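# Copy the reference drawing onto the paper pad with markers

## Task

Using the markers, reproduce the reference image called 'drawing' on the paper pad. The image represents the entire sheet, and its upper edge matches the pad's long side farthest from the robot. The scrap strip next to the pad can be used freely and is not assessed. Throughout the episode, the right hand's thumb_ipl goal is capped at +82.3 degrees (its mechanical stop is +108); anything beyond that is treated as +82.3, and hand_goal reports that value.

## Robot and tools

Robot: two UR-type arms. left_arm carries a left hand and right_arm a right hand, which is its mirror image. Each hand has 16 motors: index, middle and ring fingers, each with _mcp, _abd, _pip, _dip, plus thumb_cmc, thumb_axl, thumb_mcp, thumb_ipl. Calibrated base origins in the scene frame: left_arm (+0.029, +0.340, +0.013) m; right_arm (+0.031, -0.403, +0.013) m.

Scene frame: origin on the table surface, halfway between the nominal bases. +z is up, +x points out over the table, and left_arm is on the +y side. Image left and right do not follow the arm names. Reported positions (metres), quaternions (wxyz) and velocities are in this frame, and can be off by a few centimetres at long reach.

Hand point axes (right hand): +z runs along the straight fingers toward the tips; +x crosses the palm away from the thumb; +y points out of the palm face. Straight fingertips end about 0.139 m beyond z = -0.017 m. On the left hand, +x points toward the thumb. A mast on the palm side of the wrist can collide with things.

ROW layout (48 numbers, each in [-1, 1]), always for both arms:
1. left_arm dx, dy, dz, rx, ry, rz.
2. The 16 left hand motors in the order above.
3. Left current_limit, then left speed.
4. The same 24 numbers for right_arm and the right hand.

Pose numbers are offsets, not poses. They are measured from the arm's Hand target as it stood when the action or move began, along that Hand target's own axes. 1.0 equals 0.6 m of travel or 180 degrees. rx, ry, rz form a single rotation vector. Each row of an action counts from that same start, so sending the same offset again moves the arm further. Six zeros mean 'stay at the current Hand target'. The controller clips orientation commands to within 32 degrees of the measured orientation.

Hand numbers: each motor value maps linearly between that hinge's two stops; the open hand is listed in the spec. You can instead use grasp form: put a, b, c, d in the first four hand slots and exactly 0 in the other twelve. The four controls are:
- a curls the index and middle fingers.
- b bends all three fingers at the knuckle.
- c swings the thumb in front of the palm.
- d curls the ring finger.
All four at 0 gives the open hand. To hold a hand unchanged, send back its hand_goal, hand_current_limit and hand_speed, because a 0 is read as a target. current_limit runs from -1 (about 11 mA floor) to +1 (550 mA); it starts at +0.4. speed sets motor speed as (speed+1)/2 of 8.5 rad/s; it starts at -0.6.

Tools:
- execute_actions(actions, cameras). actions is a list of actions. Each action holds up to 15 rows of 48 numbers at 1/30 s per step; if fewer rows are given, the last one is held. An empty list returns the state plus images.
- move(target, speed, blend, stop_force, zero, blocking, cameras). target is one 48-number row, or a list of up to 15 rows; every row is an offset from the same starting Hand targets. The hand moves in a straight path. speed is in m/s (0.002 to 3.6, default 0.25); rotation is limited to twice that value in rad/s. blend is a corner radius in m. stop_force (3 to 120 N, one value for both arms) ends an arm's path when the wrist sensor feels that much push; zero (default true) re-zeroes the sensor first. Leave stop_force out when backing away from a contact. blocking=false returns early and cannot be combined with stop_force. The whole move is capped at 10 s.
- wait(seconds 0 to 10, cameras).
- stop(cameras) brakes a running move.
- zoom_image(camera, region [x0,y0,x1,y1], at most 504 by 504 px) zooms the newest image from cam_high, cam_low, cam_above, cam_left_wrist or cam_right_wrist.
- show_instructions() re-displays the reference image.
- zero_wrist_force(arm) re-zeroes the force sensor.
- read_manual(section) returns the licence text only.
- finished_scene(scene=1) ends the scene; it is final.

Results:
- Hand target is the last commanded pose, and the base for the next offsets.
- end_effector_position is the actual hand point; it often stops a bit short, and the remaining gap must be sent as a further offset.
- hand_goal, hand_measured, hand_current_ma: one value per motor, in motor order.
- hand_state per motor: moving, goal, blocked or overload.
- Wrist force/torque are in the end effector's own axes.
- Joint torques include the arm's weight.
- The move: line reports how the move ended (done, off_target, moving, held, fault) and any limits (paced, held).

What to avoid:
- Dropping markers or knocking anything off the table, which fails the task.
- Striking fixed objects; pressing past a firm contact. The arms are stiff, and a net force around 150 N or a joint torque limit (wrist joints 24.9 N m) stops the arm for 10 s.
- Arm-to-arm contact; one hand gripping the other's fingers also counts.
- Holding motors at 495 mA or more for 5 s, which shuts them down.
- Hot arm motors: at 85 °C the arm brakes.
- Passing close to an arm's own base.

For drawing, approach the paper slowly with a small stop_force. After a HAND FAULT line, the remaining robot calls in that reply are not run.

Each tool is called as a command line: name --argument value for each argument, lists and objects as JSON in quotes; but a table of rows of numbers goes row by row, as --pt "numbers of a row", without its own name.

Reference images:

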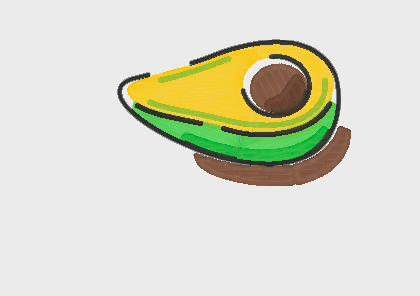

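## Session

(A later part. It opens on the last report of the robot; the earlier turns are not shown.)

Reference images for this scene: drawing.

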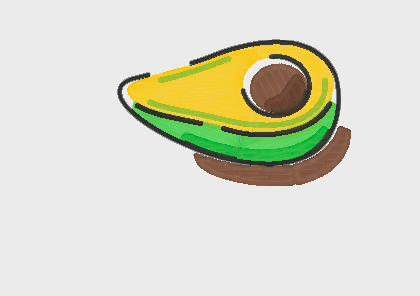

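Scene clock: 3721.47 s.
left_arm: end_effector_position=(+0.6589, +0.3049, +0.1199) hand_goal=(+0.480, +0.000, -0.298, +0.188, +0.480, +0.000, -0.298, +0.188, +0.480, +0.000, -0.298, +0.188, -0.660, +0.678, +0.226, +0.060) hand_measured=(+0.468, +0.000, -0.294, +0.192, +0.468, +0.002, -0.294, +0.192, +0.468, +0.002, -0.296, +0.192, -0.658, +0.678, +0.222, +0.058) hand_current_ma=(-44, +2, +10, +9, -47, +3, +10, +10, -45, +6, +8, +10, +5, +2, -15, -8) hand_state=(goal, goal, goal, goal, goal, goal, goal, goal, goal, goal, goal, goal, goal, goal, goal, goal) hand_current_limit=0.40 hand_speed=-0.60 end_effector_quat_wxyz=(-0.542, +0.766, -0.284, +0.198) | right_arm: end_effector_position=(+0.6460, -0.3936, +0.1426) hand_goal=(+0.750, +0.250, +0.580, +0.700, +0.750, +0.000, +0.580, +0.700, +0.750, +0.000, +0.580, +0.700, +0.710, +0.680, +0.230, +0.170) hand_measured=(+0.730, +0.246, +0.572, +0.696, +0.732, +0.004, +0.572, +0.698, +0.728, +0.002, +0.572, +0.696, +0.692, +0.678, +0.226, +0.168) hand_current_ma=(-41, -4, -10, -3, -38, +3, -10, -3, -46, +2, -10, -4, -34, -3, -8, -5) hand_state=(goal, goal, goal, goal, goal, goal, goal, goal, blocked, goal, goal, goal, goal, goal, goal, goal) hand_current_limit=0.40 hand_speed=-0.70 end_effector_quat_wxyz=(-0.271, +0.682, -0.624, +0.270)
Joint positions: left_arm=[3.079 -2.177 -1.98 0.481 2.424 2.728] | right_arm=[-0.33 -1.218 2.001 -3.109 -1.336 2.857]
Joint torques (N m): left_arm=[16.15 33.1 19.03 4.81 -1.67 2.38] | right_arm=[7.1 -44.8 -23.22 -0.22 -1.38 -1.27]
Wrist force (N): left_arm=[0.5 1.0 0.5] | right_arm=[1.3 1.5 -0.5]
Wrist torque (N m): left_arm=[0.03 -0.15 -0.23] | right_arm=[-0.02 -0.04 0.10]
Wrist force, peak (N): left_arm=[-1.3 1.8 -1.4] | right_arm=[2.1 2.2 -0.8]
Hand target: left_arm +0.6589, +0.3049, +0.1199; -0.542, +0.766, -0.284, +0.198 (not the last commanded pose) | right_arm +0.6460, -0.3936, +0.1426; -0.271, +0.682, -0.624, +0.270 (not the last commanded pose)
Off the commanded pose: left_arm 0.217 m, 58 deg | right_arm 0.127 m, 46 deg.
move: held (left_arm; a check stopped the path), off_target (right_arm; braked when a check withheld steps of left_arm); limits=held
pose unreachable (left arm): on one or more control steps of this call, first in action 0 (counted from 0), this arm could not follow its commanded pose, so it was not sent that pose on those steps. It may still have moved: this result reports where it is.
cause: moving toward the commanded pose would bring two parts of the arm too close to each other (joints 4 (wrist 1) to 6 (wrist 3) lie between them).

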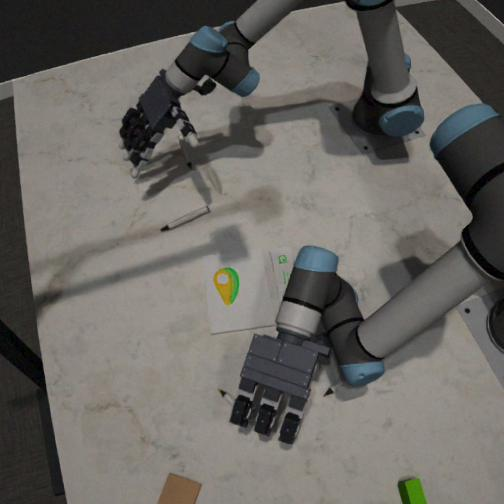

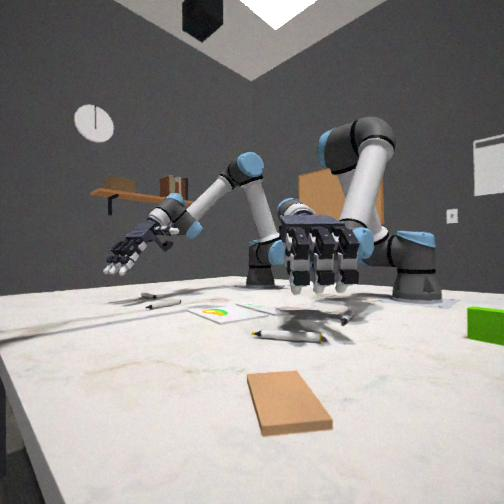

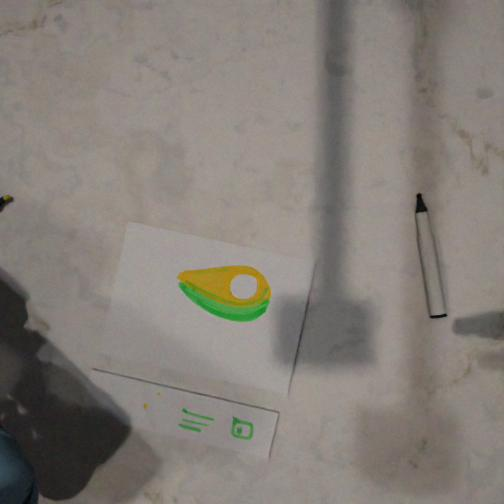

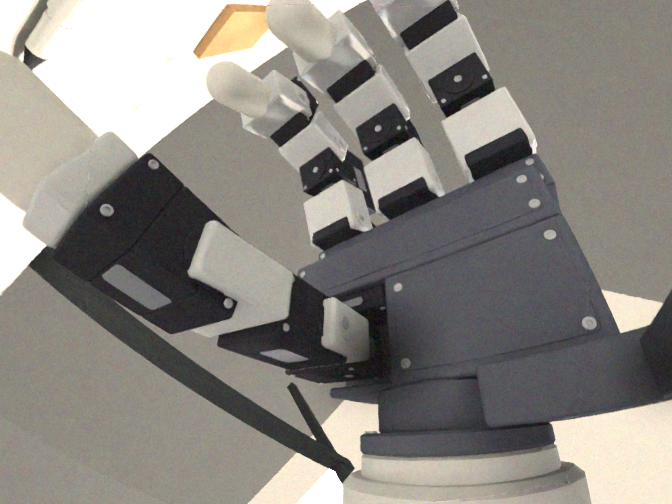

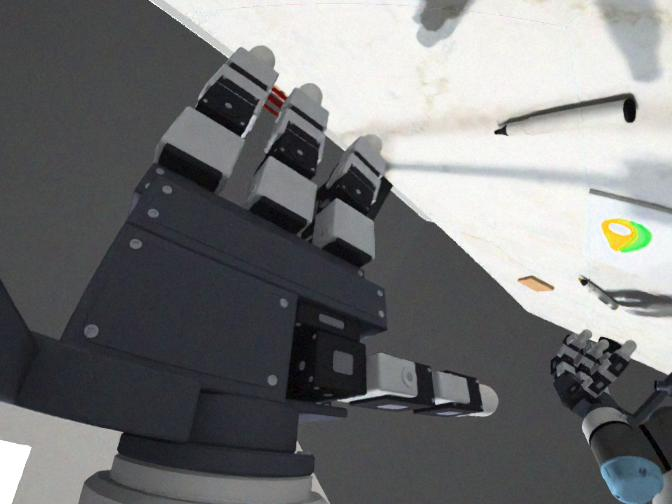

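move --target '[-0.1646,-0.1785,-0.293,-0.3561,-0.1979,-0.2827,0.479,0,-0.299,0.188,0.479,0,-0.299,0.188,0.479,0,-0.299,0.188,-0.66,0.677,0.225,0.059,0.4,-0.6,-0.1983,-0.0277,-0.0687,-0.2486,-0.0268,-0.0395,0.75,0.25,0.58,0.70,0.75,0,0.58,0.70,0.75,0,0.58,0.70,0.71,0.68,0.23,0.17,0.4,-0.7]' --speed 0.3 --cameras '["cam_above", "cam_high", "cam_low", "cam_right_wrist"]'

move --target '[-0.0548,-0.1335,0.2667,0.3889,0,0,0.479,0,-0.299,0.188,0.479,0,-0.299,0.188,0.479,0,-0.299,0.188,-0.66,0.677,0.225,0.059,0.4,-0.6,0,0,0,0,0,0,0.75,0.25,0.58,0.70,0.75,0,0.58,0.70,0.75,0,0.58,0.70,0.71,0.68,0.23,0.17,0.4,-0.7]' --speed 0.25 --cameras '["cam_high", "cam_low", "cam_left_wrist"]'

Scene clock: 3803.83 s.
left_arm: end_effector_position=(+0.5002, +0.2699, +0.2802) hand_goal=(+0.480, +0.000, -0.298, +0.188, +0.480, +0.000, -0.298, +0.188, +0.480, +0.000, -0.298, +0.188, -0.660, +0.678, +0.226, +0.060) hand_measured=(+0.482, +0.000, -0.294, +0.192, +0.482, +0.002, -0.294, +0.192, +0.482, +0.002, -0.296, +0.192, -0.658, +0.678, +0.222, +0.058) hand_current_ma=(+3, +2, +10, +9, +3, +3, +10, +10, +3, +6, +8, +10, +3, +2, -15, -8) hand_state=(goal, goal, goal, goal, goal, goal, goal, goal, goal, goal, goal, goal, goal, goal, goal, goal) hand_current_limit=0.40 hand_speed=-0.60 end_effector_quat_wxyz=(+0.000, +0.988, +0.156, -0.001) | right_arm: end_effector_position=(+0.6196, -0.2752, +0.1800) hand_goal=(+0.750, +0.250, +0.580, +0.700, +0.750, +0.000, +0.580, +0.700, +0.750, +0.000, +0.580, +0.700, +0.710, +0.680, +0.230, +0.170) hand_measured=(+0.744, +0.246, +0.576, +0.698, +0.746, +0.004, +0.576, +0.698, +0.744, +0.002, +0.576, +0.698, +0.706, +0.678, +0.226, +0.168) hand_current_ma=(-7, -4, -4, -3, -7, +3, -4, -3, -8, +2, -4, -3, -3, -3, -8, -5) hand_state=(goal, goal, goal, goal, goal, goal, goal, goal, goal, goal, goal, goal, goal, goal, goal, goal) hand_current_limit=0.40 hand_speed=-0.70 end_effector_quat_wxyz=(+0.000, +0.780, -0.626, +0.000)
Joint positions: left_arm=[3.47 -1.378 -1.975 -1.361 1.57 1.587] | right_arm=[-0.054 -1.06 1.415 -1.925 -1.571 2.909]
Joint torques (N m): left_arm=[14.84 24.49 15.6 0.45 -2.62 -2.51] | right_arm=[7.09 -30.69 -28.45 0.4 -1.58 1.95]
Wrist force (N): left_arm=[0.0 0.0 0.0] | right_arm=[0.7 0.7 -0.3]
Wrist torque (N m): left_arm=[0.15 0.02 0.07] | right_arm=[0.00 0.04 -0.01]
Wrist force, peak (N): left_arm=[0.6 1.4 1.0] | right_arm=[1.7 1.7 -0.8]
Hand target: left_arm +0.5002, +0.2699, +0.2802; +0.000, +0.988, +0.156, -0.001 | right_arm +0.6196, -0.2751, +0.1800; +0.000, +0.780, -0.626, +0.000
Off the commanded pose: left_arm 0.000 m, 0 deg | right_arm 0.000 m, 0 deg.
move: done
Images, in order (width x height): cam_high 504x504, cam_low 504x504, cam_above 504x504, cam_right_wrist 672x504.

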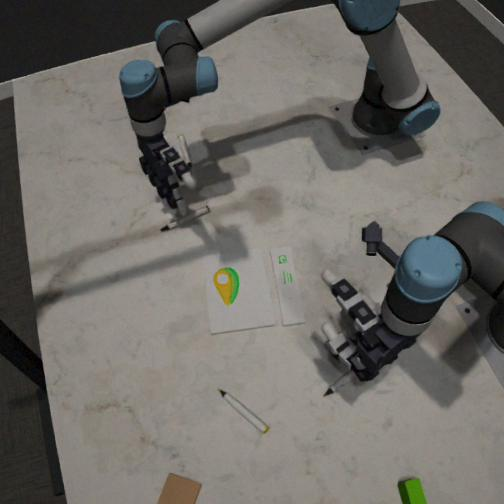

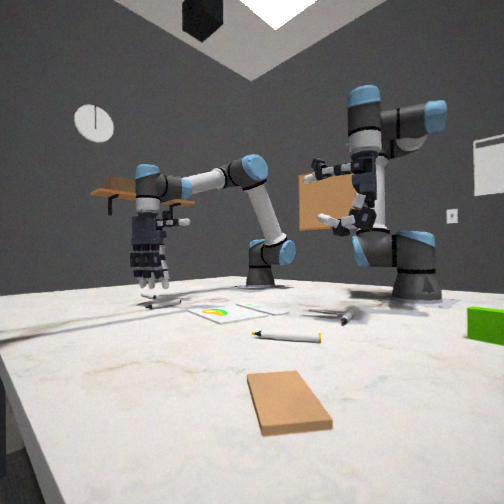

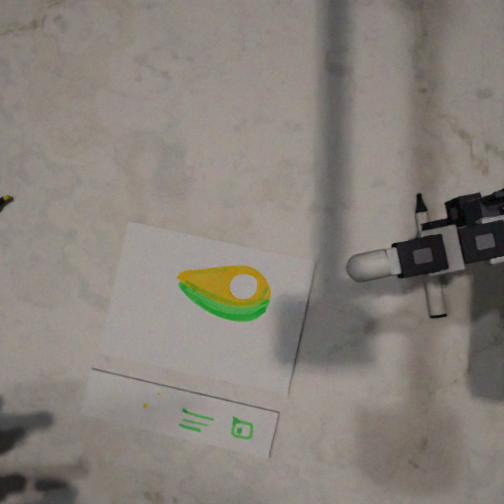

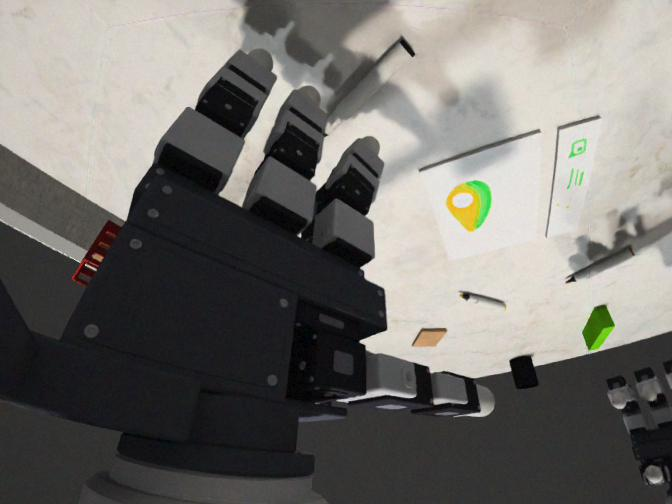

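Scene clock: 3806.97 s.
left_arm: end_effector_position=(+0.4440, +0.3358, +0.1202) hand_goal=(+0.480, +0.000, -0.298, +0.188, +0.480, +0.000, -0.298, +0.188, +0.480, +0.000, -0.298, +0.188, -0.660, +0.678, +0.226, +0.060) hand_measured=(+0.476, +0.000, -0.294, +0.192, +0.476, +0.002, -0.294, +0.192, +0.476, +0.002, -0.296, +0.192, -0.658, +0.678, +0.222, +0.058) hand_current_ma=(-10, +2, +10, +9, -10, +3, +10, +10, -10, +6, +8, +10, +3, +2, -15, -8) hand_state=(goal, goal, goal, goal, goal, goal, goal, goal, goal, goal, goal, goal, goal, goal, goal, goal) hand_current_limit=0.40 hand_speed=-0.60 end_effector_quat_wxyz=(-0.566, +0.809, +0.128, -0.090) | right_arm: end_effector_position=(+0.6196, -0.2751, +0.1800) hand_goal=(+0.750, +0.250, +0.580, +0.700, +0.750, +0.000, +0.580, +0.700, +0.750, +0.000, +0.580, +0.700, +0.710, +0.680, +0.230, +0.170) hand_measured=(+0.744, +0.246, +0.576, +0.698, +0.746, +0.004, +0.576, +0.698, +0.744, +0.002, +0.576, +0.698, +0.706, +0.678, +0.226, +0.168) hand_current_ma=(-7, -4, -4, -3, -7, +3, -4, -3, -8, +2, -4, -3, -3, -3, -8, -5) hand_state=(goal, goal, goal, goal, goal, goal, goal, goal, goal, goal, goal, goal, goal, goal, goal, goal) hand_current_limit=0.40 hand_speed=-0.70 end_effector_quat_wxyz=(+0.000, +0.780, -0.626, +0.000)
Joint positions: left_arm=[3.02 -1.788 -2 -1.782 2.591 0.638] | right_arm=[-0.053 -1.06 1.415 -1.925 -1.571 2.909]
Joint torques (N m): left_arm=[-12.06 21.69 23.22 -1.18 3.42 -2.45] | right_arm=[7.51 -30.83 -27.12 0.48 -1.64 1.93]
Wrist force (N): left_arm=[0.1 1.1 0.2] | right_arm=[0.6 0.9 0.1]
Wrist torque (N m): left_arm=[0.11 -0.16 -0.18] | right_arm=[-0.01 0.05 -0.01]
Wrist force, peak (N): left_arm=[0.2 1.8 0.3] | right_arm=[0.7 1.2 0.0]
Hand target: left_arm +0.4440, +0.3358, +0.1202; -0.566, +0.809, +0.128, -0.090 | right_arm +0.6196, -0.2751, +0.1800; +0.000, +0.780, -0.626, +0.000
Off the commanded pose: left_arm 0.000 m, 0 deg | right_arm 0.000 m, 0 deg.
move: done
Images, in order (width x height): cam_high 504x504, cam_low 504x504, cam_left_wrist 672x504.

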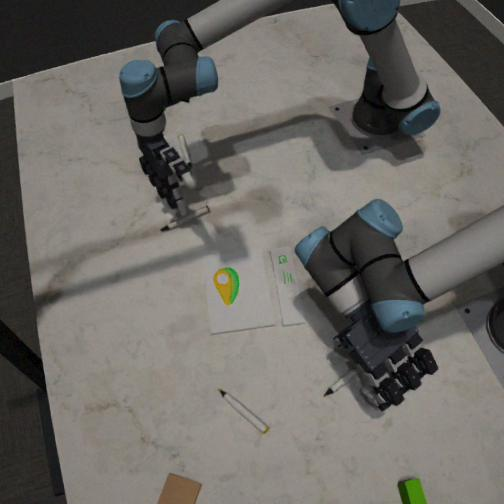

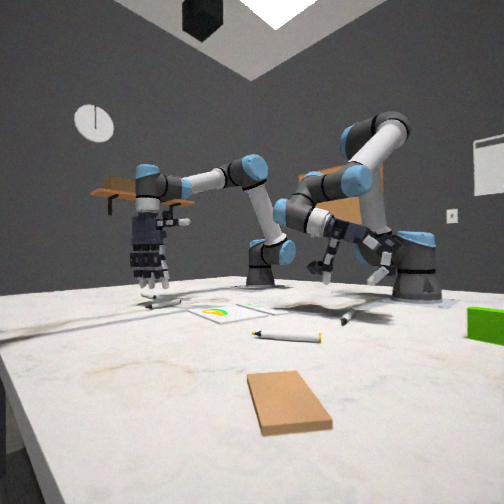

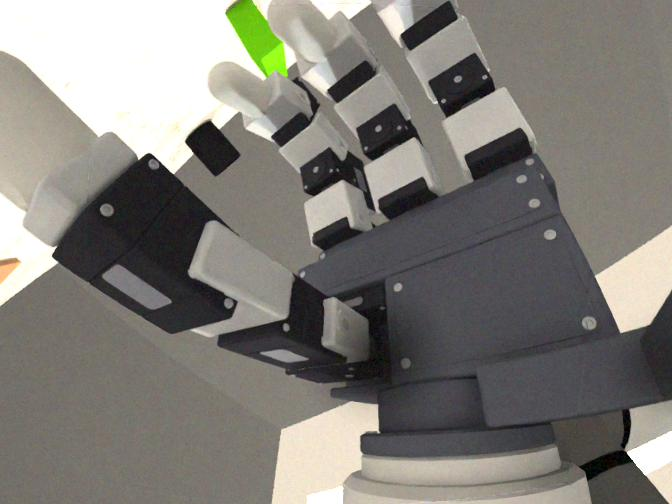

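zoom_image --camera "cam_low" --region '[290, 200, 430, 340]'

zoom_image --camera "cam_high" --region '[310, 300, 450, 440]'

zoom_image --camera "cam_high" --region '[120, 120, 230, 250]'

zoom_image --camera "cam_low" --region '[120, 220, 200, 320]'

Scaled by 3.600 from the camera's 504x504 image, which has a finer 720x720 frame.

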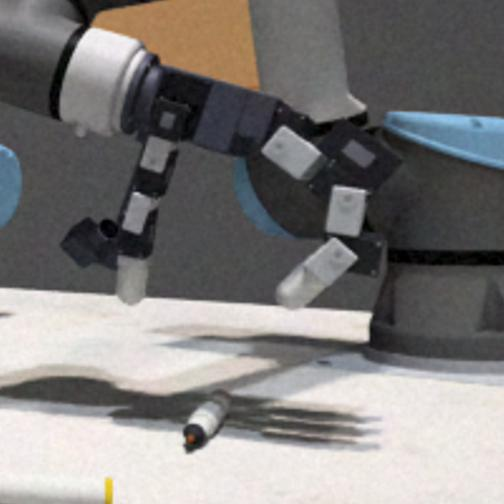

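Scaled by 3.600 from the camera's 504x504 image, which has a finer 720x720 frame.

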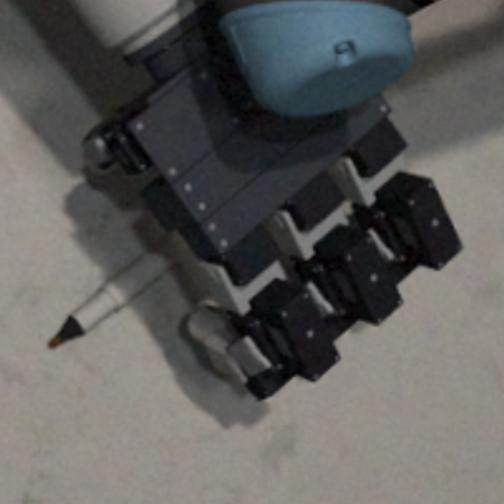

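Scaled by 3.877 from the camera's 504x504 image, which has a finer 720x720 frame.

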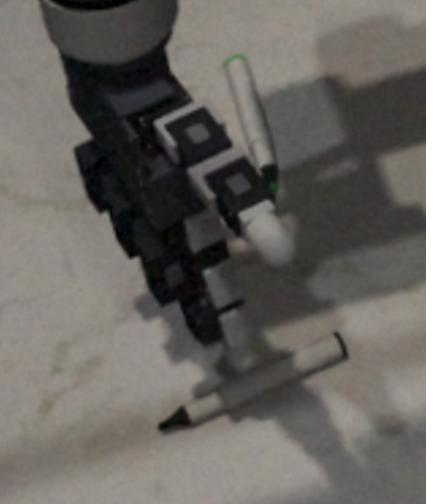

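Scaled by 5.040 from the camera's 504x504 image, which has a finer 720x720 frame.

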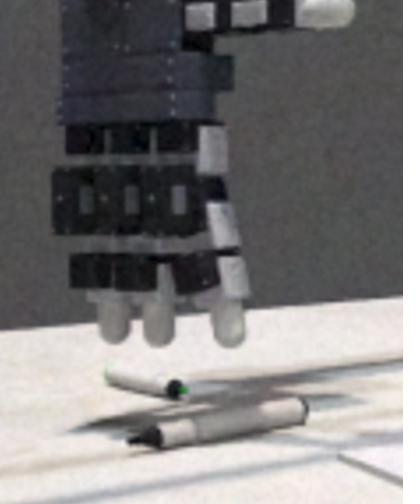

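move --target '[0,0.0783,0.0285,0,0,0,0.479,0,-0.299,0.188,0.479,0,-0.299,0.188,0.479,0,-0.299,0.188,-0.66,0.677,0.225,0.059,0.4,-0.6,-0.0349,0.011,0.05,0,0,0,0.75,0.25,0.58,0.70,0.75,0,0.58,0.70,0.75,0,0.58,0.70,0.71,0.68,0.23,0.17,0.4,-0.7]' --speed 0.12 --cameras '["cam_high", "cam_low", "cam_above"]'

zoom_image --camera "cam_low" --region '[290, 220, 410, 340]'

zoom_image --camera "cam_high" --region '[310, 300, 450, 440]'

zoom_image --camera "cam_high" --region '[130, 160, 230, 250]'

zoom_image --camera "cam_low" --region '[130, 260, 200, 320]'

zoom_image --camera "cam_above" --region '[380, 170, 504, 340]'

Scene clock: 3889.63 s.
left_arm: end_effector_position=(+0.4439, +0.3357, +0.0703) hand_goal=(+0.480, +0.000, -0.298, +0.188, +0.480, +0.000, -0.298, +0.188, +0.480, +0.000, -0.298, +0.188, -0.660, +0.678, +0.226, +0.060) hand_measured=(+0.476, +0.000, -0.294, +0.192, +0.476, +0.002, -0.294, +0.192, +0.476, +0.002, -0.296, +0.192, -0.658, +0.678, +0.222, +0.058) hand_current_ma=(-11, +2, +10, +9, -12, +3, +10, +10, -11, +6, +8, +10, +3, +2, -15, -8) hand_state=(goal, goal, goal, goal, goal, goal, goal, goal, goal, goal, goal, goal, goal, goal, goal, goal) hand_current_limit=0.40 hand_speed=-0.60 end_effector_quat_wxyz=(-0.566, +0.809, +0.128, -0.090) | right_arm: end_effector_position=(+0.6086, -0.2562, +0.1500) hand_goal=(+0.750, +0.250, +0.580, +0.700, +0.750, +0.000, +0.580, +0.700, +0.750, +0.000, +0.580, +0.700, +0.710, +0.680, +0.230, +0.170) hand_measured=(+0.746, +0.246, +0.576, +0.698, +0.746, +0.004, +0.576, +0.698, +0.744, +0.002, +0.576, +0.698, +0.708, +0.678, +0.226, +0.168) hand_current_ma=(-7, -4, -4, -3, -6, +3, -4, -3, -7, +2, -4, -3, -3, -3, -8, -5) hand_state=(goal, goal, goal, goal, goal, goal, goal, goal, goal, goal, goal, goal, goal, goal, goal, goal) hand_current_limit=0.40 hand_speed=-0.70 end_effector_quat_wxyz=(+0.000, +0.780, -0.626, +0.000)
Joint positions: left_arm=[3.02 -1.874 -2.051 -1.645 2.591 0.637] | right_arm=[-0.025 -1.049 1.48 -2.001 -1.571 2.938]
Joint torques (N m): left_arm=[14.75 22.76 8.58 3.51 3.27 2.46] | right_arm=[7.72 -30.98 -12.05 -4.22 0.58 1.96]
Wrist force (N): left_arm=[0.2 0.9 0.3] | right_arm=[0.6 0.3 -0.3]
Wrist torque (N m): left_arm=[0.08 -0.16 -0.28] | right_arm=[-0.06 0.03 -0.01]
Wrist force, peak (N): left_arm=[0.1 1.9 0.5] | right_arm=[0.8 0.7 -1.0]
Hand target: left_arm +0.4439, +0.3357, +0.0702; -0.566, +0.809, +0.128, -0.090 | right_arm +0.6086, -0.2561, +0.1500; +0.000, +0.780, -0.626, +0.000
Off the commanded pose: left_arm 0.000 m, 0 deg | right_arm 0.000 m, 0 deg.
move: done
Images, in order (width x height): cam_high 504x504, cam_low 504x504, cam_above 504x504.

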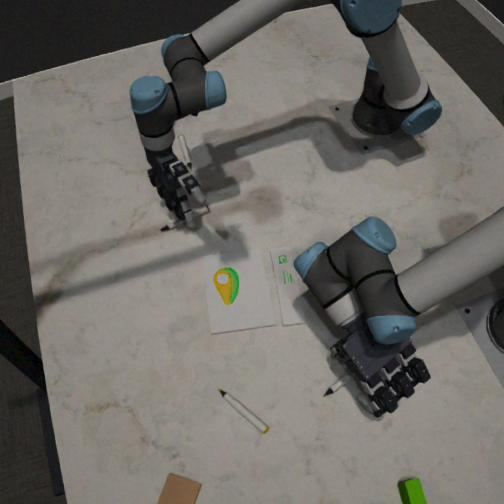

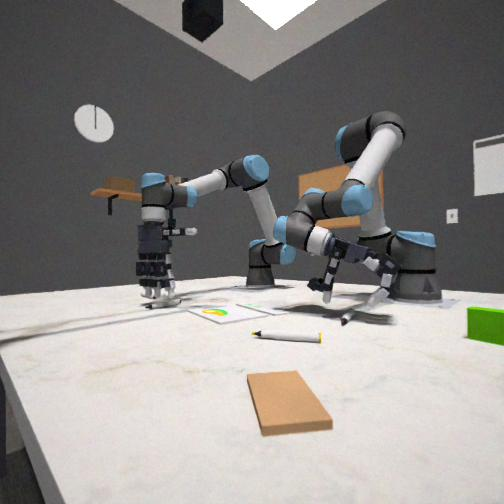

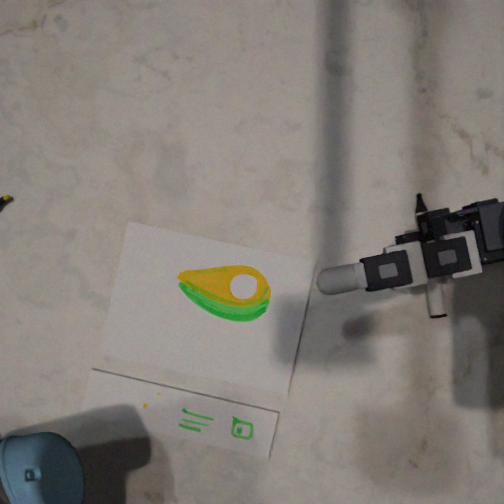

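Scaled by 4.200 from the camera's 504x504 image, which has a finer 720x720 frame.

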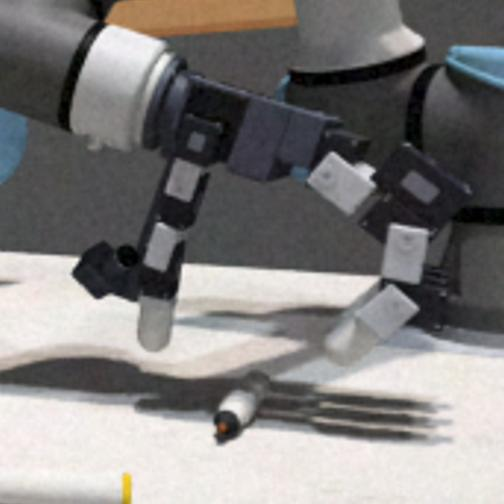

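Scaled by 3.600 from the camera's 504x504 image, which has a finer 720x720 frame.

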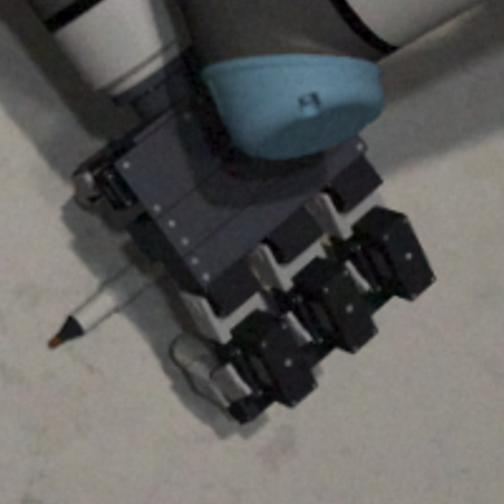

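Scaled by 5.040 from the camera's 504x504 image, which has a finer 720x720 frame.

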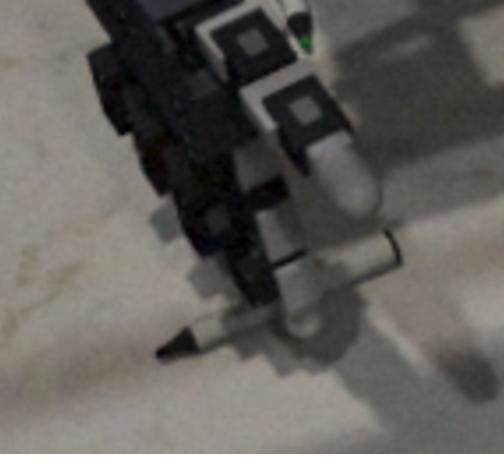

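Scaled by 7.200 from the camera's 504x504 image, which has a finer 720x720 frame.

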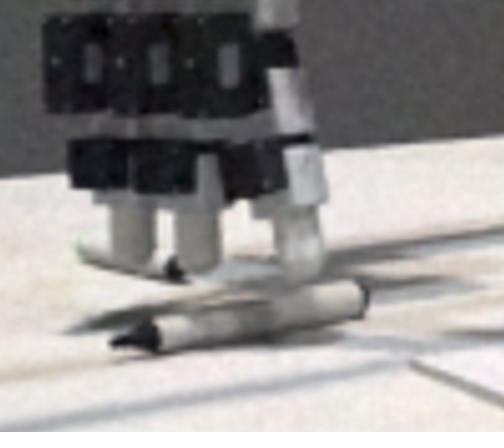

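Scaled by 2.965 from the camera's 504x504 image, which has a finer 720x720 frame.

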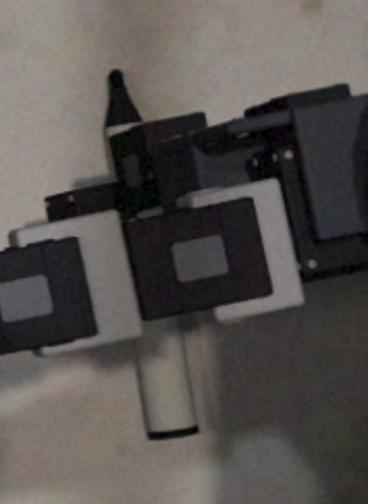

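move --target '[0.05,0.0243,0.0088,0,0,0,0.479,0,-0.299,0.188,0.479,0,-0.299,0.188,0.479,0,-0.299,0.188,-0.66,0.677,0.225,0.059,0.4,-0.6,0.01,0,0.0433,0,0,0,0.75,0.25,0.58,0.70,0.75,0,0.58,0.70,0.75,0,0.58,0.70,0.71,0.68,0.23,0.17,0.4,-0.7]' --speed 0.02 --stop_force 3 --cameras '["cam_high", "cam_low", "cam_above"]'

zoom_image --camera "cam_low" --region '[290, 220, 410, 340]'

zoom_image --camera "cam_high" --region '[310, 320, 410, 420]'

zoom_image --camera "cam_high" --region '[130, 160, 230, 250]'

zoom_image --camera "cam_low" --region '[130, 260, 200, 320]'

Scene clock: 4009.73 s.
left_arm: end_effector_position=(+0.4725, +0.3450, +0.0547) hand_goal=(+0.480, +0.000, -0.298, +0.188, +0.480, +0.000, -0.298, +0.188, +0.480, +0.000, -0.298, +0.188, -0.660, +0.678, +0.226, +0.060) hand_measured=(+0.476, +0.000, -0.294, +0.192, +0.476, +0.002, -0.294, +0.192, +0.476, +0.002, -0.296, +0.192, -0.658, +0.678, +0.222, +0.058) hand_current_ma=(-11, +2, +10, +9, -12, +3, +10, +10, -11, +6, +8, +10, +3, +2, -15, -8) hand_state=(goal, goal, goal, goal, goal, goal, goal, goal, goal, goal, goal, goal, goal, goal, goal, goal) hand_current_limit=0.40 hand_speed=-0.60 end_effector_quat_wxyz=(-0.566, +0.809, +0.128, -0.090) | right_arm: end_effector_position=(+0.6099, -0.2620, +0.1240) hand_goal=(+0.750, +0.250, +0.580, +0.700, +0.750, +0.000, +0.580, +0.700, +0.750, +0.000, +0.580, +0.700, +0.710, +0.680, +0.230, +0.170) hand_measured=(+0.746, +0.246, +0.576, +0.698, +0.746, +0.004, +0.576, +0.698, +0.744, +0.002, +0.576, +0.698, +0.708, +0.678, +0.226, +0.168) hand_current_ma=(-7, -4, -4, -3, -6, +3, -4, -3, -7, +2, -4, -3, -3, -3, -8, -5) hand_state=(goal, goal, goal, goal, goal, goal, goal, goal, goal, goal, goal, goal, goal, goal, goal, goal) hand_current_limit=0.40 hand_speed=-0.70 end_effector_quat_wxyz=(+0.000, +0.780, -0.626, +0.000)
Joint positions: left_arm=[3.046 -1.947 -2.004 -1.591 2.61 0.67] | right_arm=[-0.034 -1.021 1.51 -2.058 -1.571 2.929]
Joint torques (N m): left_arm=[15.49 26.17 21.2 3.48 3.33 2.35] | right_arm=[-5.71 -31.01 -12.35 -4.19 -0.35 -1.24]
Wrist force (N): left_arm=[0.2 1.0 0.1] | right_arm=[0.4 0.7 -0.2]
Wrist torque (N m): left_arm=[0.11 -0.18 -0.29] | right_arm=[-0.03 0.04 0.10]
Wrist force, peak (N): left_arm=[0.1 1.3 0.2] | right_arm=[1.0 0.8 -0.5]
Hand target: left_arm +0.4725, +0.3450, +0.0547; -0.566, +0.809, +0.128, -0.090 | right_arm +0.6099, -0.2620, +0.1240; +0.000, +0.780, -0.626, +0.000
Off the commanded pose: left_arm 0.000 m, 0 deg | right_arm 0.000 m, 0 deg.
move: done
Images, in order (width x height): cam_high 504x504, cam_low 504x504, cam_above 504x504.

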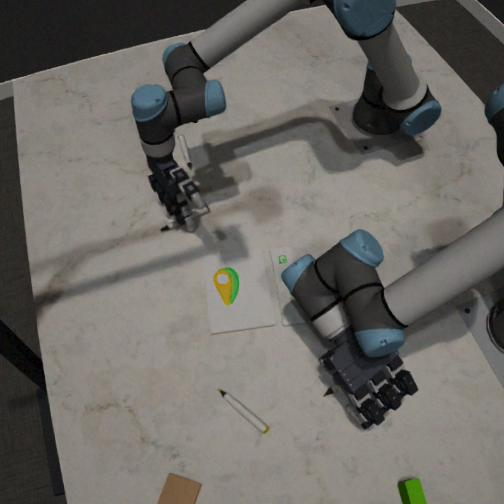

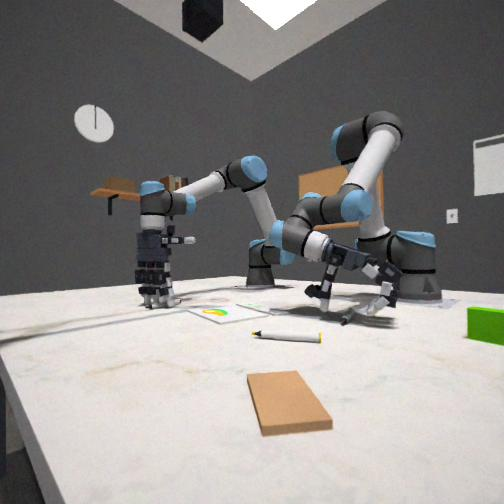

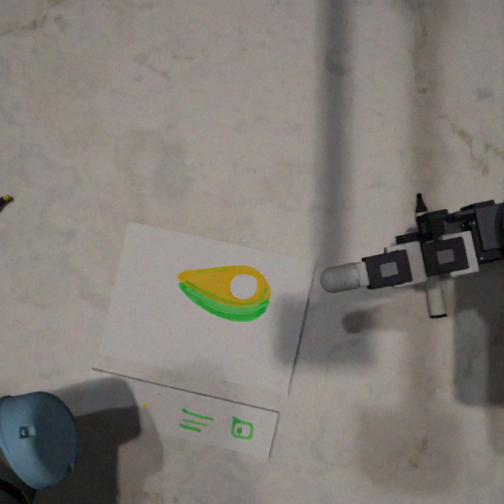

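Scaled by 4.200 from the camera's 504x504 image, which has a finer 720x720 frame.

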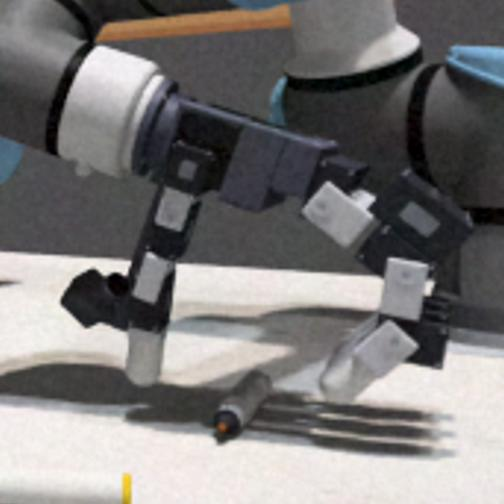

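Scaled by 5.040 from the camera's 504x504 image, which has a finer 720x720 frame.

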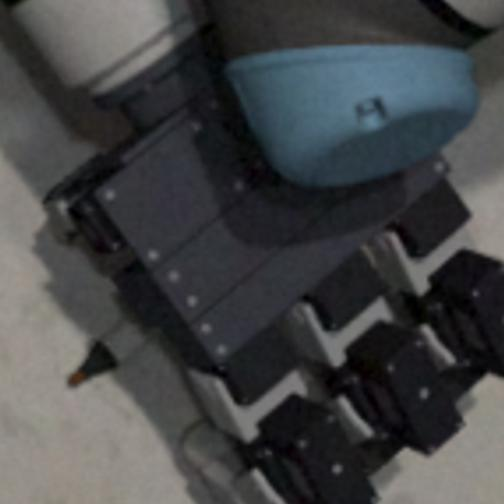

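Scaled by 5.040 from the camera's 504x504 image, which has a finer 720x720 frame.

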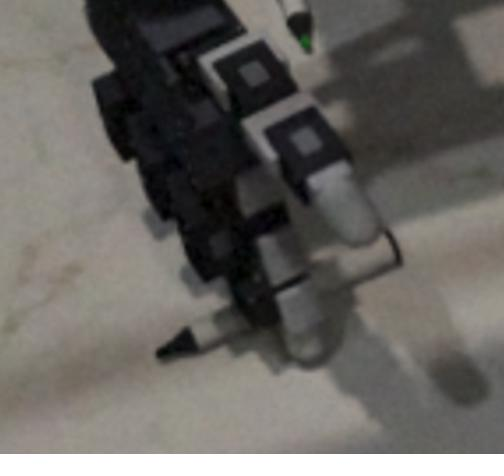

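Scaled by 7.200 from the camera's 504x504 image, which has a finer 720x720 frame.

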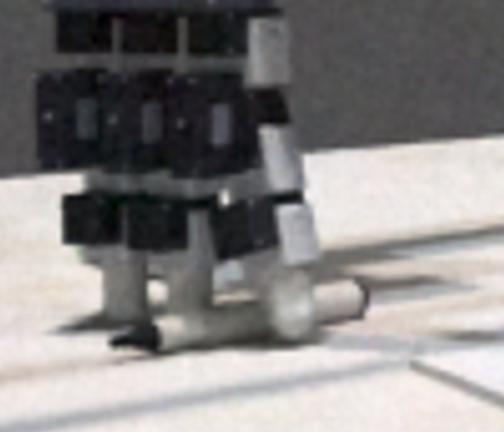

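move --target '[0,0.016,0.0058,0,0,0,0.479,0,-0.299,0.188,0.479,0,-0.299,0.188,0.479,0,-0.299,0.188,-0.66,0.677,0.225,0.059,0.4,-0.6,0,0,0,0,0,0,0.75,0.25,0.58,0.70,0.75,0,0.58,0.70,0.75,0,0.58,0.70,0.71,0.68,0.23,0.17,0.4,-0.7]' --stop_force 3 --speed 0.03 --cameras '["cam_low","cam_high"]'

zoom_image --camera "cam_low" --region '[290, 220, 410, 340]'

zoom_image --camera "cam_high" --region '[250, 310, 430, 450]'

Scene clock: 4081.23 s.
left_arm: end_effector_position=(+0.4725, +0.3450, +0.0445) hand_goal=(+0.480, +0.000, -0.298, +0.188, +0.480, +0.000, -0.298, +0.188, +0.480, +0.000, -0.298, +0.188, -0.660, +0.678, +0.226, +0.060) hand_measured=(+0.476, +0.000, -0.294, +0.192, +0.476, +0.002, -0.294, +0.192, +0.476, +0.002, -0.296, +0.192, -0.658, +0.678, +0.222, +0.058) hand_current_ma=(-11, +2, +10, +9, -12, +3, +10, +10, -11, +6, +8, +10, +3, +2, -15, -8) hand_state=(goal, goal, goal, goal, goal, goal, goal, goal, goal, goal, goal, goal, goal, goal, goal, goal) hand_current_limit=0.40 hand_speed=-0.60 end_effector_quat_wxyz=(-0.566, +0.809, +0.128, -0.090) | right_arm: end_effector_position=(+0.6099, -0.2620, +0.1240) hand_goal=(+0.750, +0.250, +0.580, +0.700, +0.750, +0.000, +0.580, +0.700, +0.750, +0.000, +0.580, +0.700, +0.710, +0.680, +0.230, +0.170) hand_measured=(+0.746, +0.246, +0.576, +0.698, +0.746, +0.004, +0.576, +0.698, +0.744, +0.002, +0.576, +0.698, +0.708, +0.678, +0.226, +0.168) hand_current_ma=(-7, -4, -4, -3, -6, +3, -4, -3, -7, +2, -4, -3, -3, -3, -8, -5) hand_state=(goal, goal, goal, goal, goal, goal, goal, goal, goal, goal, goal, goal, goal, goal, goal, goal) hand_current_limit=0.40 hand_speed=-0.70 end_effector_quat_wxyz=(+0.000, +0.780, -0.626, +0.000)
Joint positions: left_arm=[3.046 -1.966 -2.011 -1.564 2.61 0.67] | right_arm=[-0.034 -1.021 1.51 -2.058 -1.571 2.929]
Joint torques (N m): left_arm=[-2.96 26.28 7.55 3.52 -0.04 0.83] | right_arm=[-6.11 -31.15 -12.39 -4.25 -1.34 -1.28]
Wrist force (N): left_arm=[0.1 0.9 0.0] | right_arm=[0.2 0.7 -0.2]
Wrist torque (N m): left_arm=[0.10 -0.15 -0.29] | right_arm=[-0.02 0.07 0.08]
Wrist force, peak (N): left_arm=[0.1 1.3 0.3] | right_arm=[0.7 0.8 -0.7]
Hand target: left_arm +0.4724, +0.3450, +0.0445; -0.566, +0.809, +0.128, -0.090 | right_arm +0.6099, -0.2620, +0.1240; +0.000, +0.780, -0.626, +0.000
Off the commanded pose: left_arm 0.000 m, 0 deg | right_arm 0.000 m, 0 deg.
move: done
Images, in order (width x height): cam_high 504x504, cam_low 504x504.

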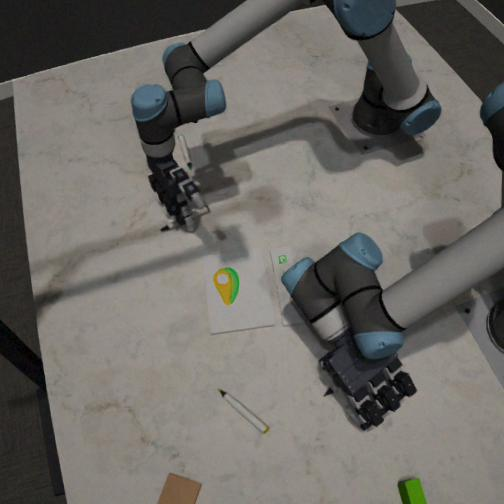

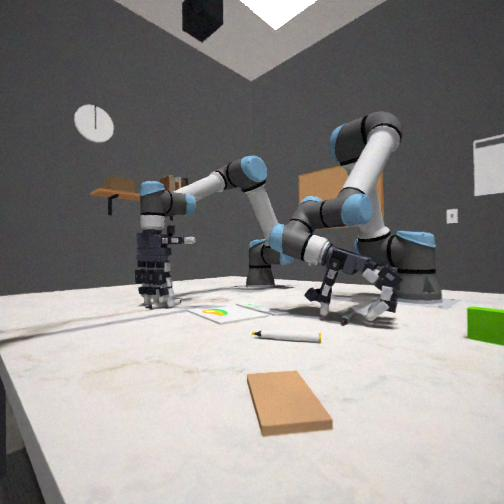

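Scaled by 4.200 from the camera's 504x504 image, which has a finer 720x720 frame.

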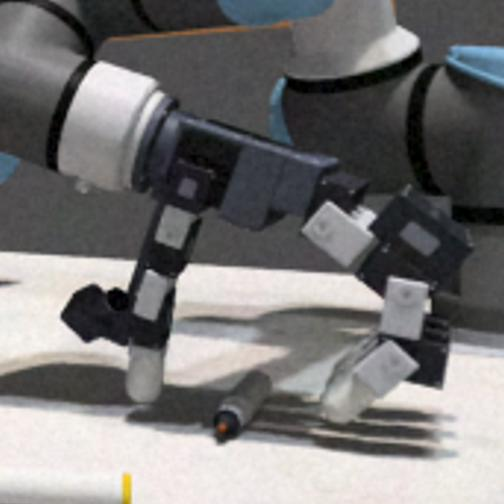

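Scaled by 2.800 from the camera's 504x504 image, which has a finer 720x720 frame.

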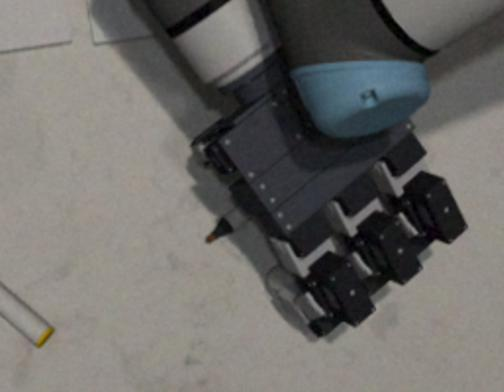

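move --target '[0,0,0,0,0,0,0.137,0,-0.153,0.217,0.137,0,-0.153,0.217,0.137,0,-0.153,0.217,-0.66,0.677,0.135,-0.049,0.2,-0.9,0,0,0,0,0,0,0.75,-0.12,0.58,0.70,0.75,0,0.58,0.70,0.75,0,0.58,0.70,0.71,0.68,0.23,0.17,0.2,-0.95]' --cameras '["cam_low"]'

zoom_image --camera "cam_low" --region '[290, 220, 410, 340]'

zoom_image --camera "cam_low" --region '[110, 240, 210, 340]'

Scene clock: 4139.07 s.
left_arm: end_effector_position=(+0.4724, +0.3450, +0.0445) hand_goal=(+0.138, +0.000, -0.152, +0.218, +0.138, +0.000, -0.152, +0.218, +0.138, +0.000, -0.152, +0.218, -0.660, +0.678, +0.136, -0.048) hand_measured=(+0.138, +0.000, -0.154, +0.216, +0.138, +0.002, -0.154, +0.216, +0.138, +0.002, -0.154, +0.216, -0.658, +0.678, +0.138, -0.046) hand_current_ma=(-2, +2, -5, -7, -2, +3, -6, -7, -2, +6, -4, -8, +3, +2, +6, +9) hand_state=(goal, goal, goal, goal, goal, goal, goal, goal, goal, goal, goal, goal, goal, goal, goal, goal) hand_current_limit=0.20 hand_speed=-0.90 end_effector_quat_wxyz=(-0.566, +0.809, +0.128, -0.090) | right_arm: end_effector_position=(+0.6099, -0.2620, +0.1240) hand_goal=(+0.750, -0.120, +0.580, +0.700, +0.750, +0.000, +0.580, +0.700, +0.750, +0.000, +0.580, +0.700, +0.710, +0.680, +0.230, +0.170) hand_measured=(+0.746, -0.088, +0.576, +0.698, +0.750, -0.012, +0.578, +0.698, +0.744, +0.002, +0.576, +0.698, +0.708, +0.678, +0.226, +0.168) hand_current_ma=(-7, +61, -4, -3, +0, -18, -1, -1, -7, +2, -4, -3, -3, -3, -8, -5) hand_state=(goal, blocked, goal, goal, goal, goal, goal, goal, goal, goal, goal, goal, goal, goal, goal, goal) hand_current_limit=0.20 hand_speed=-0.95 end_effector_quat_wxyz=(+0.000, +0.780, -0.626, +0.000)
Joint positions: left_arm=[3.046 -1.966 -2.011 -1.564 2.61 0.67] | right_arm=[-0.034 -1.021 1.51 -2.058 -1.571 2.929]
Joint torques (N m): left_arm=[-10.65 26.77 7.65 3.42 -1.13 2.12] | right_arm=[-5.92 -31.39 -12.63 -4.19 -1.42 -1.24]
Wrist force (N): left_arm=[0.4 1.0 0.1] | right_arm=[0.5 0.2 -0.2]
Wrist torque (N m): left_arm=[0.15 -0.19 -0.27] | right_arm=[-0.08 0.03 0.09]
Wrist force, peak (N): left_arm=[0.6 1.2 0.2] | right_arm=[0.7 1.1 -0.2]
Hand target: left_arm +0.4724, +0.3450, +0.0445; -0.566, +0.809, +0.128, -0.090 | right_arm +0.6099, -0.2620, +0.1240; +0.000, +0.780, -0.626, +0.000
Off the commanded pose: left_arm 0.000 m, 0 deg | right_arm 0.000 m, 0 deg.
move: done
Images, in order (width x height): cam_low 504x504.

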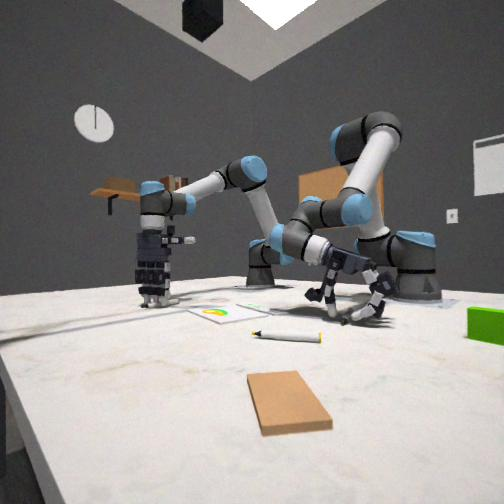

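Scaled by 4.200 from the camera's 504x504 image, which has a finer 720x720 frame.

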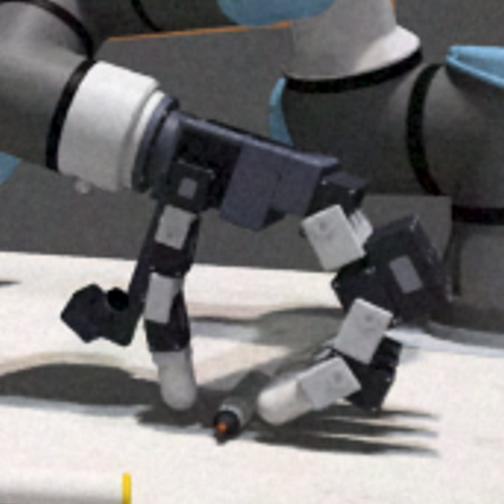

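Scaled by 5.040 from the camera's 504x504 image, which has a finer 720x720 frame.

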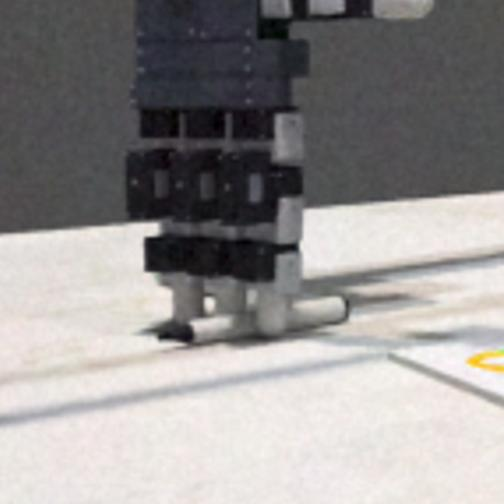

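move --target '[0,0.0141,0.0051,0,0,0,0.137,0,-0.153,0.217,0.137,0,-0.153,0.217,0.137,0,-0.153,0.217,-0.66,0.677,0.135,-0.049,0.2,-0.9,0,0,0,0,0,0,0.75,-0.12,0.58,0.70,0.75,0,0.58,0.70,0.75,0,0.58,0.70,0.71,0.68,0.23,0.17,0.2,-0.95]' --stop_force 3 --speed 0.02

move --target '[0,0,0,0,0,0,-0.06,0,-0.08,0.235,-0.06,0,-0.08,0.235,-0.06,0,-0.08,0.235,-0.66,0.677,-0.02,-0.05,0.2,-0.93,0,0,0,0,0,0,0.75,-0.12,0.58,0.70,0.75,0,0.58,0.70,0.75,0,0.58,0.70,0.71,0.68,0.23,0.17,0.2,-0.95]' --cameras '["cam_low"]'

zoom_image --camera "cam_low" --region '[290, 220, 410, 340]'

Scene clock: 4152.63 s.
left_arm: end_effector_position=(+0.4724, +0.3449, +0.0355) hand_goal=(+0.138, +0.000, -0.152, +0.218, +0.138, +0.000, -0.152, +0.218, +0.138, +0.000, -0.152, +0.218, -0.660, +0.678, +0.136, -0.048) hand_measured=(+0.138, +0.000, -0.154, +0.216, +0.138, +0.002, -0.154, +0.216, +0.138, +0.002, -0.154, +0.216, -0.658, +0.678, +0.138, -0.046) hand_current_ma=(-2, +2, -5, -7, -2, +3, -6, -7, -2, +6, -4, -8, +3, +2, +6, +9) hand_state=(goal, goal, goal, goal, goal, goal, goal, goal, goal, goal, goal, goal, goal, goal, goal, goal) hand_current_limit=0.20 hand_speed=-0.90 end_effector_quat_wxyz=(-0.566, +0.809, +0.128, -0.090) | right_arm: end_effector_position=(+0.6099, -0.2620, +0.1240) hand_goal=(+0.750, -0.120, +0.580, +0.700, +0.750, +0.000, +0.580, +0.700, +0.750, +0.000, +0.580, +0.700, +0.710, +0.680, +0.230, +0.170) hand_measured=(+0.746, -0.088, +0.576, +0.698, +0.750, -0.012, +0.578, +0.698, +0.744, +0.002, +0.576, +0.698, +0.708, +0.678, +0.226, +0.168) hand_current_ma=(-7, +61, -4, -3, +0, -18, -1, -1, -7, +2, -4, -3, -3, -3, -8, -5) hand_state=(goal, blocked, goal, goal, goal, goal, goal, goal, goal, goal, goal, goal, goal, goal, goal, goal) hand_current_limit=0.20 hand_speed=-0.95 end_effector_quat_wxyz=(+0.000, +0.780, -0.626, +0.000)
Joint positions: left_arm=[3.046 -1.984 -2.017 -1.541 2.61 0.67] | right_arm=[-0.034 -1.021 1.51 -2.058 -1.571 2.929]
Joint torques (N m): left_arm=[-11.73 26.4 7.14 3.55 -0.92 -1.07] | right_arm=[-5.49 -31.81 -12.56 -4.19 -1.38 -1.16]
Wrist force (N): left_arm=[0.2 0.9 0.1] | right_arm=[0.4 1.0 -0.2]
Wrist torque (N m): left_arm=[0.13 -0.17 -0.26] | right_arm=[0.02 0.04 0.10]
Wrist force, peak (N): left_arm=[0.3 1.3 0.2] | right_arm=[0.7 1.0 -0.2]
Hand target: left_arm +0.4724, +0.3449, +0.0355; -0.566, +0.809, +0.128, -0.090 | right_arm +0.6099, -0.2620, +0.1240; +0.000, +0.780, -0.626, +0.000
Off the commanded pose: left_arm 0.000 m, 0 deg | right_arm 0.000 m, 0 deg.
move: done

Scene clock: 4153.70 s.
left_arm: end_effector_position=(+0.4724, +0.3449, +0.0355) hand_goal=(-0.060, +0.000, -0.080, +0.236, -0.060, +0.000, -0.080, +0.236, -0.060, +0.000, -0.080, +0.236, -0.660, +0.678, -0.020, -0.050) hand_measured=(+0.004, -0.002, -0.062, +0.240, -0.012, +0.002, -0.068, +0.238, -0.046, +0.002, -0.076, +0.236, -0.650, +0.678, +0.054, -0.026) hand_current_ma=(+289, -3, +67, +14, +210, +3, +40, +4, +53, +6, +9, +0, +31, +2, +330, +127) hand_state=(blocked, goal, goal, goal, blocked, goal, goal, goal, goal, goal, goal, goal, goal, goal, blocked, blocked) hand_current_limit=0.20 hand_speed=-0.93 end_effector_quat_wxyz=(-0.566, +0.809, +0.128, -0.090) | right_arm: end_effector_position=(+0.6099, -0.2620, +0.1240) hand_goal=(+0.750, -0.120, +0.580, +0.700, +0.750, +0.000, +0.580, +0.700, +0.750, +0.000, +0.580, +0.700, +0.710, +0.680, +0.230, +0.170) hand_measured=(+0.746, -0.088, +0.576, +0.698, +0.750, -0.012, +0.578, +0.698, +0.744, +0.002, +0.576, +0.698, +0.708, +0.678, +0.226, +0.168) hand_current_ma=(-7, +61, -4, -3, +0, -18, -1, -1, -7, +2, -4, -3, -3, -3, -8, -5) hand_state=(goal, blocked, goal, goal, goal, goal, goal, goal, goal, goal, goal, goal, goal, goal, goal, goal) hand_current_limit=0.20 hand_speed=-0.95 end_effector_quat_wxyz=(+0.000, +0.780, -0.626, +0.000)
Joint positions: left_arm=[3.046 -1.984 -2.017 -1.541 2.61 0.67] | right_arm=[-0.034 -1.021 1.51 -2.058 -1.571 2.929]
Joint torques (N m): left_arm=[-11.82 27.3 7.39 3.47 -0.31 1.75] | right_arm=[-5.84 -32.1 -12.54 -4.27 -1.31 -1.21]
Wrist force (N): left_arm=[0.3 0.7 0.3] | right_arm=[0.6 0.6 -0.2]
Wrist torque (N m): left_arm=[0.14 -0.17 -0.26] | right_arm=[-0.03 0.01 0.12]
Wrist force, peak (N): left_arm=[0.2 -6.2 0.5] | right_arm=[0.8 0.8 -0.5]
Hand target: left_arm +0.4724, +0.3449, +0.0355; -0.566, +0.809, +0.128, -0.090 | right_arm +0.6099, -0.2620, +0.1240; +0.000, +0.780, -0.626, +0.000
Off the commanded pose: left_arm 0.000 m, 0 deg | right_arm 0.000 m, 0 deg.
move: done
Images, in order (width x height): cam_low 504x504.

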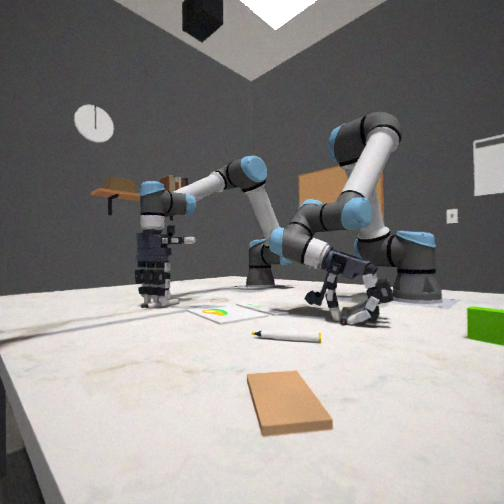

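Scaled by 4.200 from the camera's 504x504 image, which has a finer 720x720 frame.

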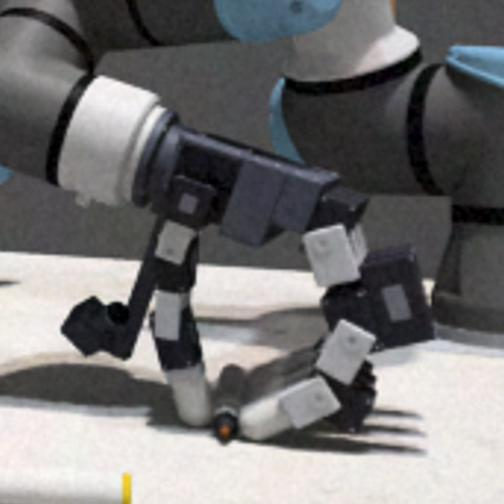

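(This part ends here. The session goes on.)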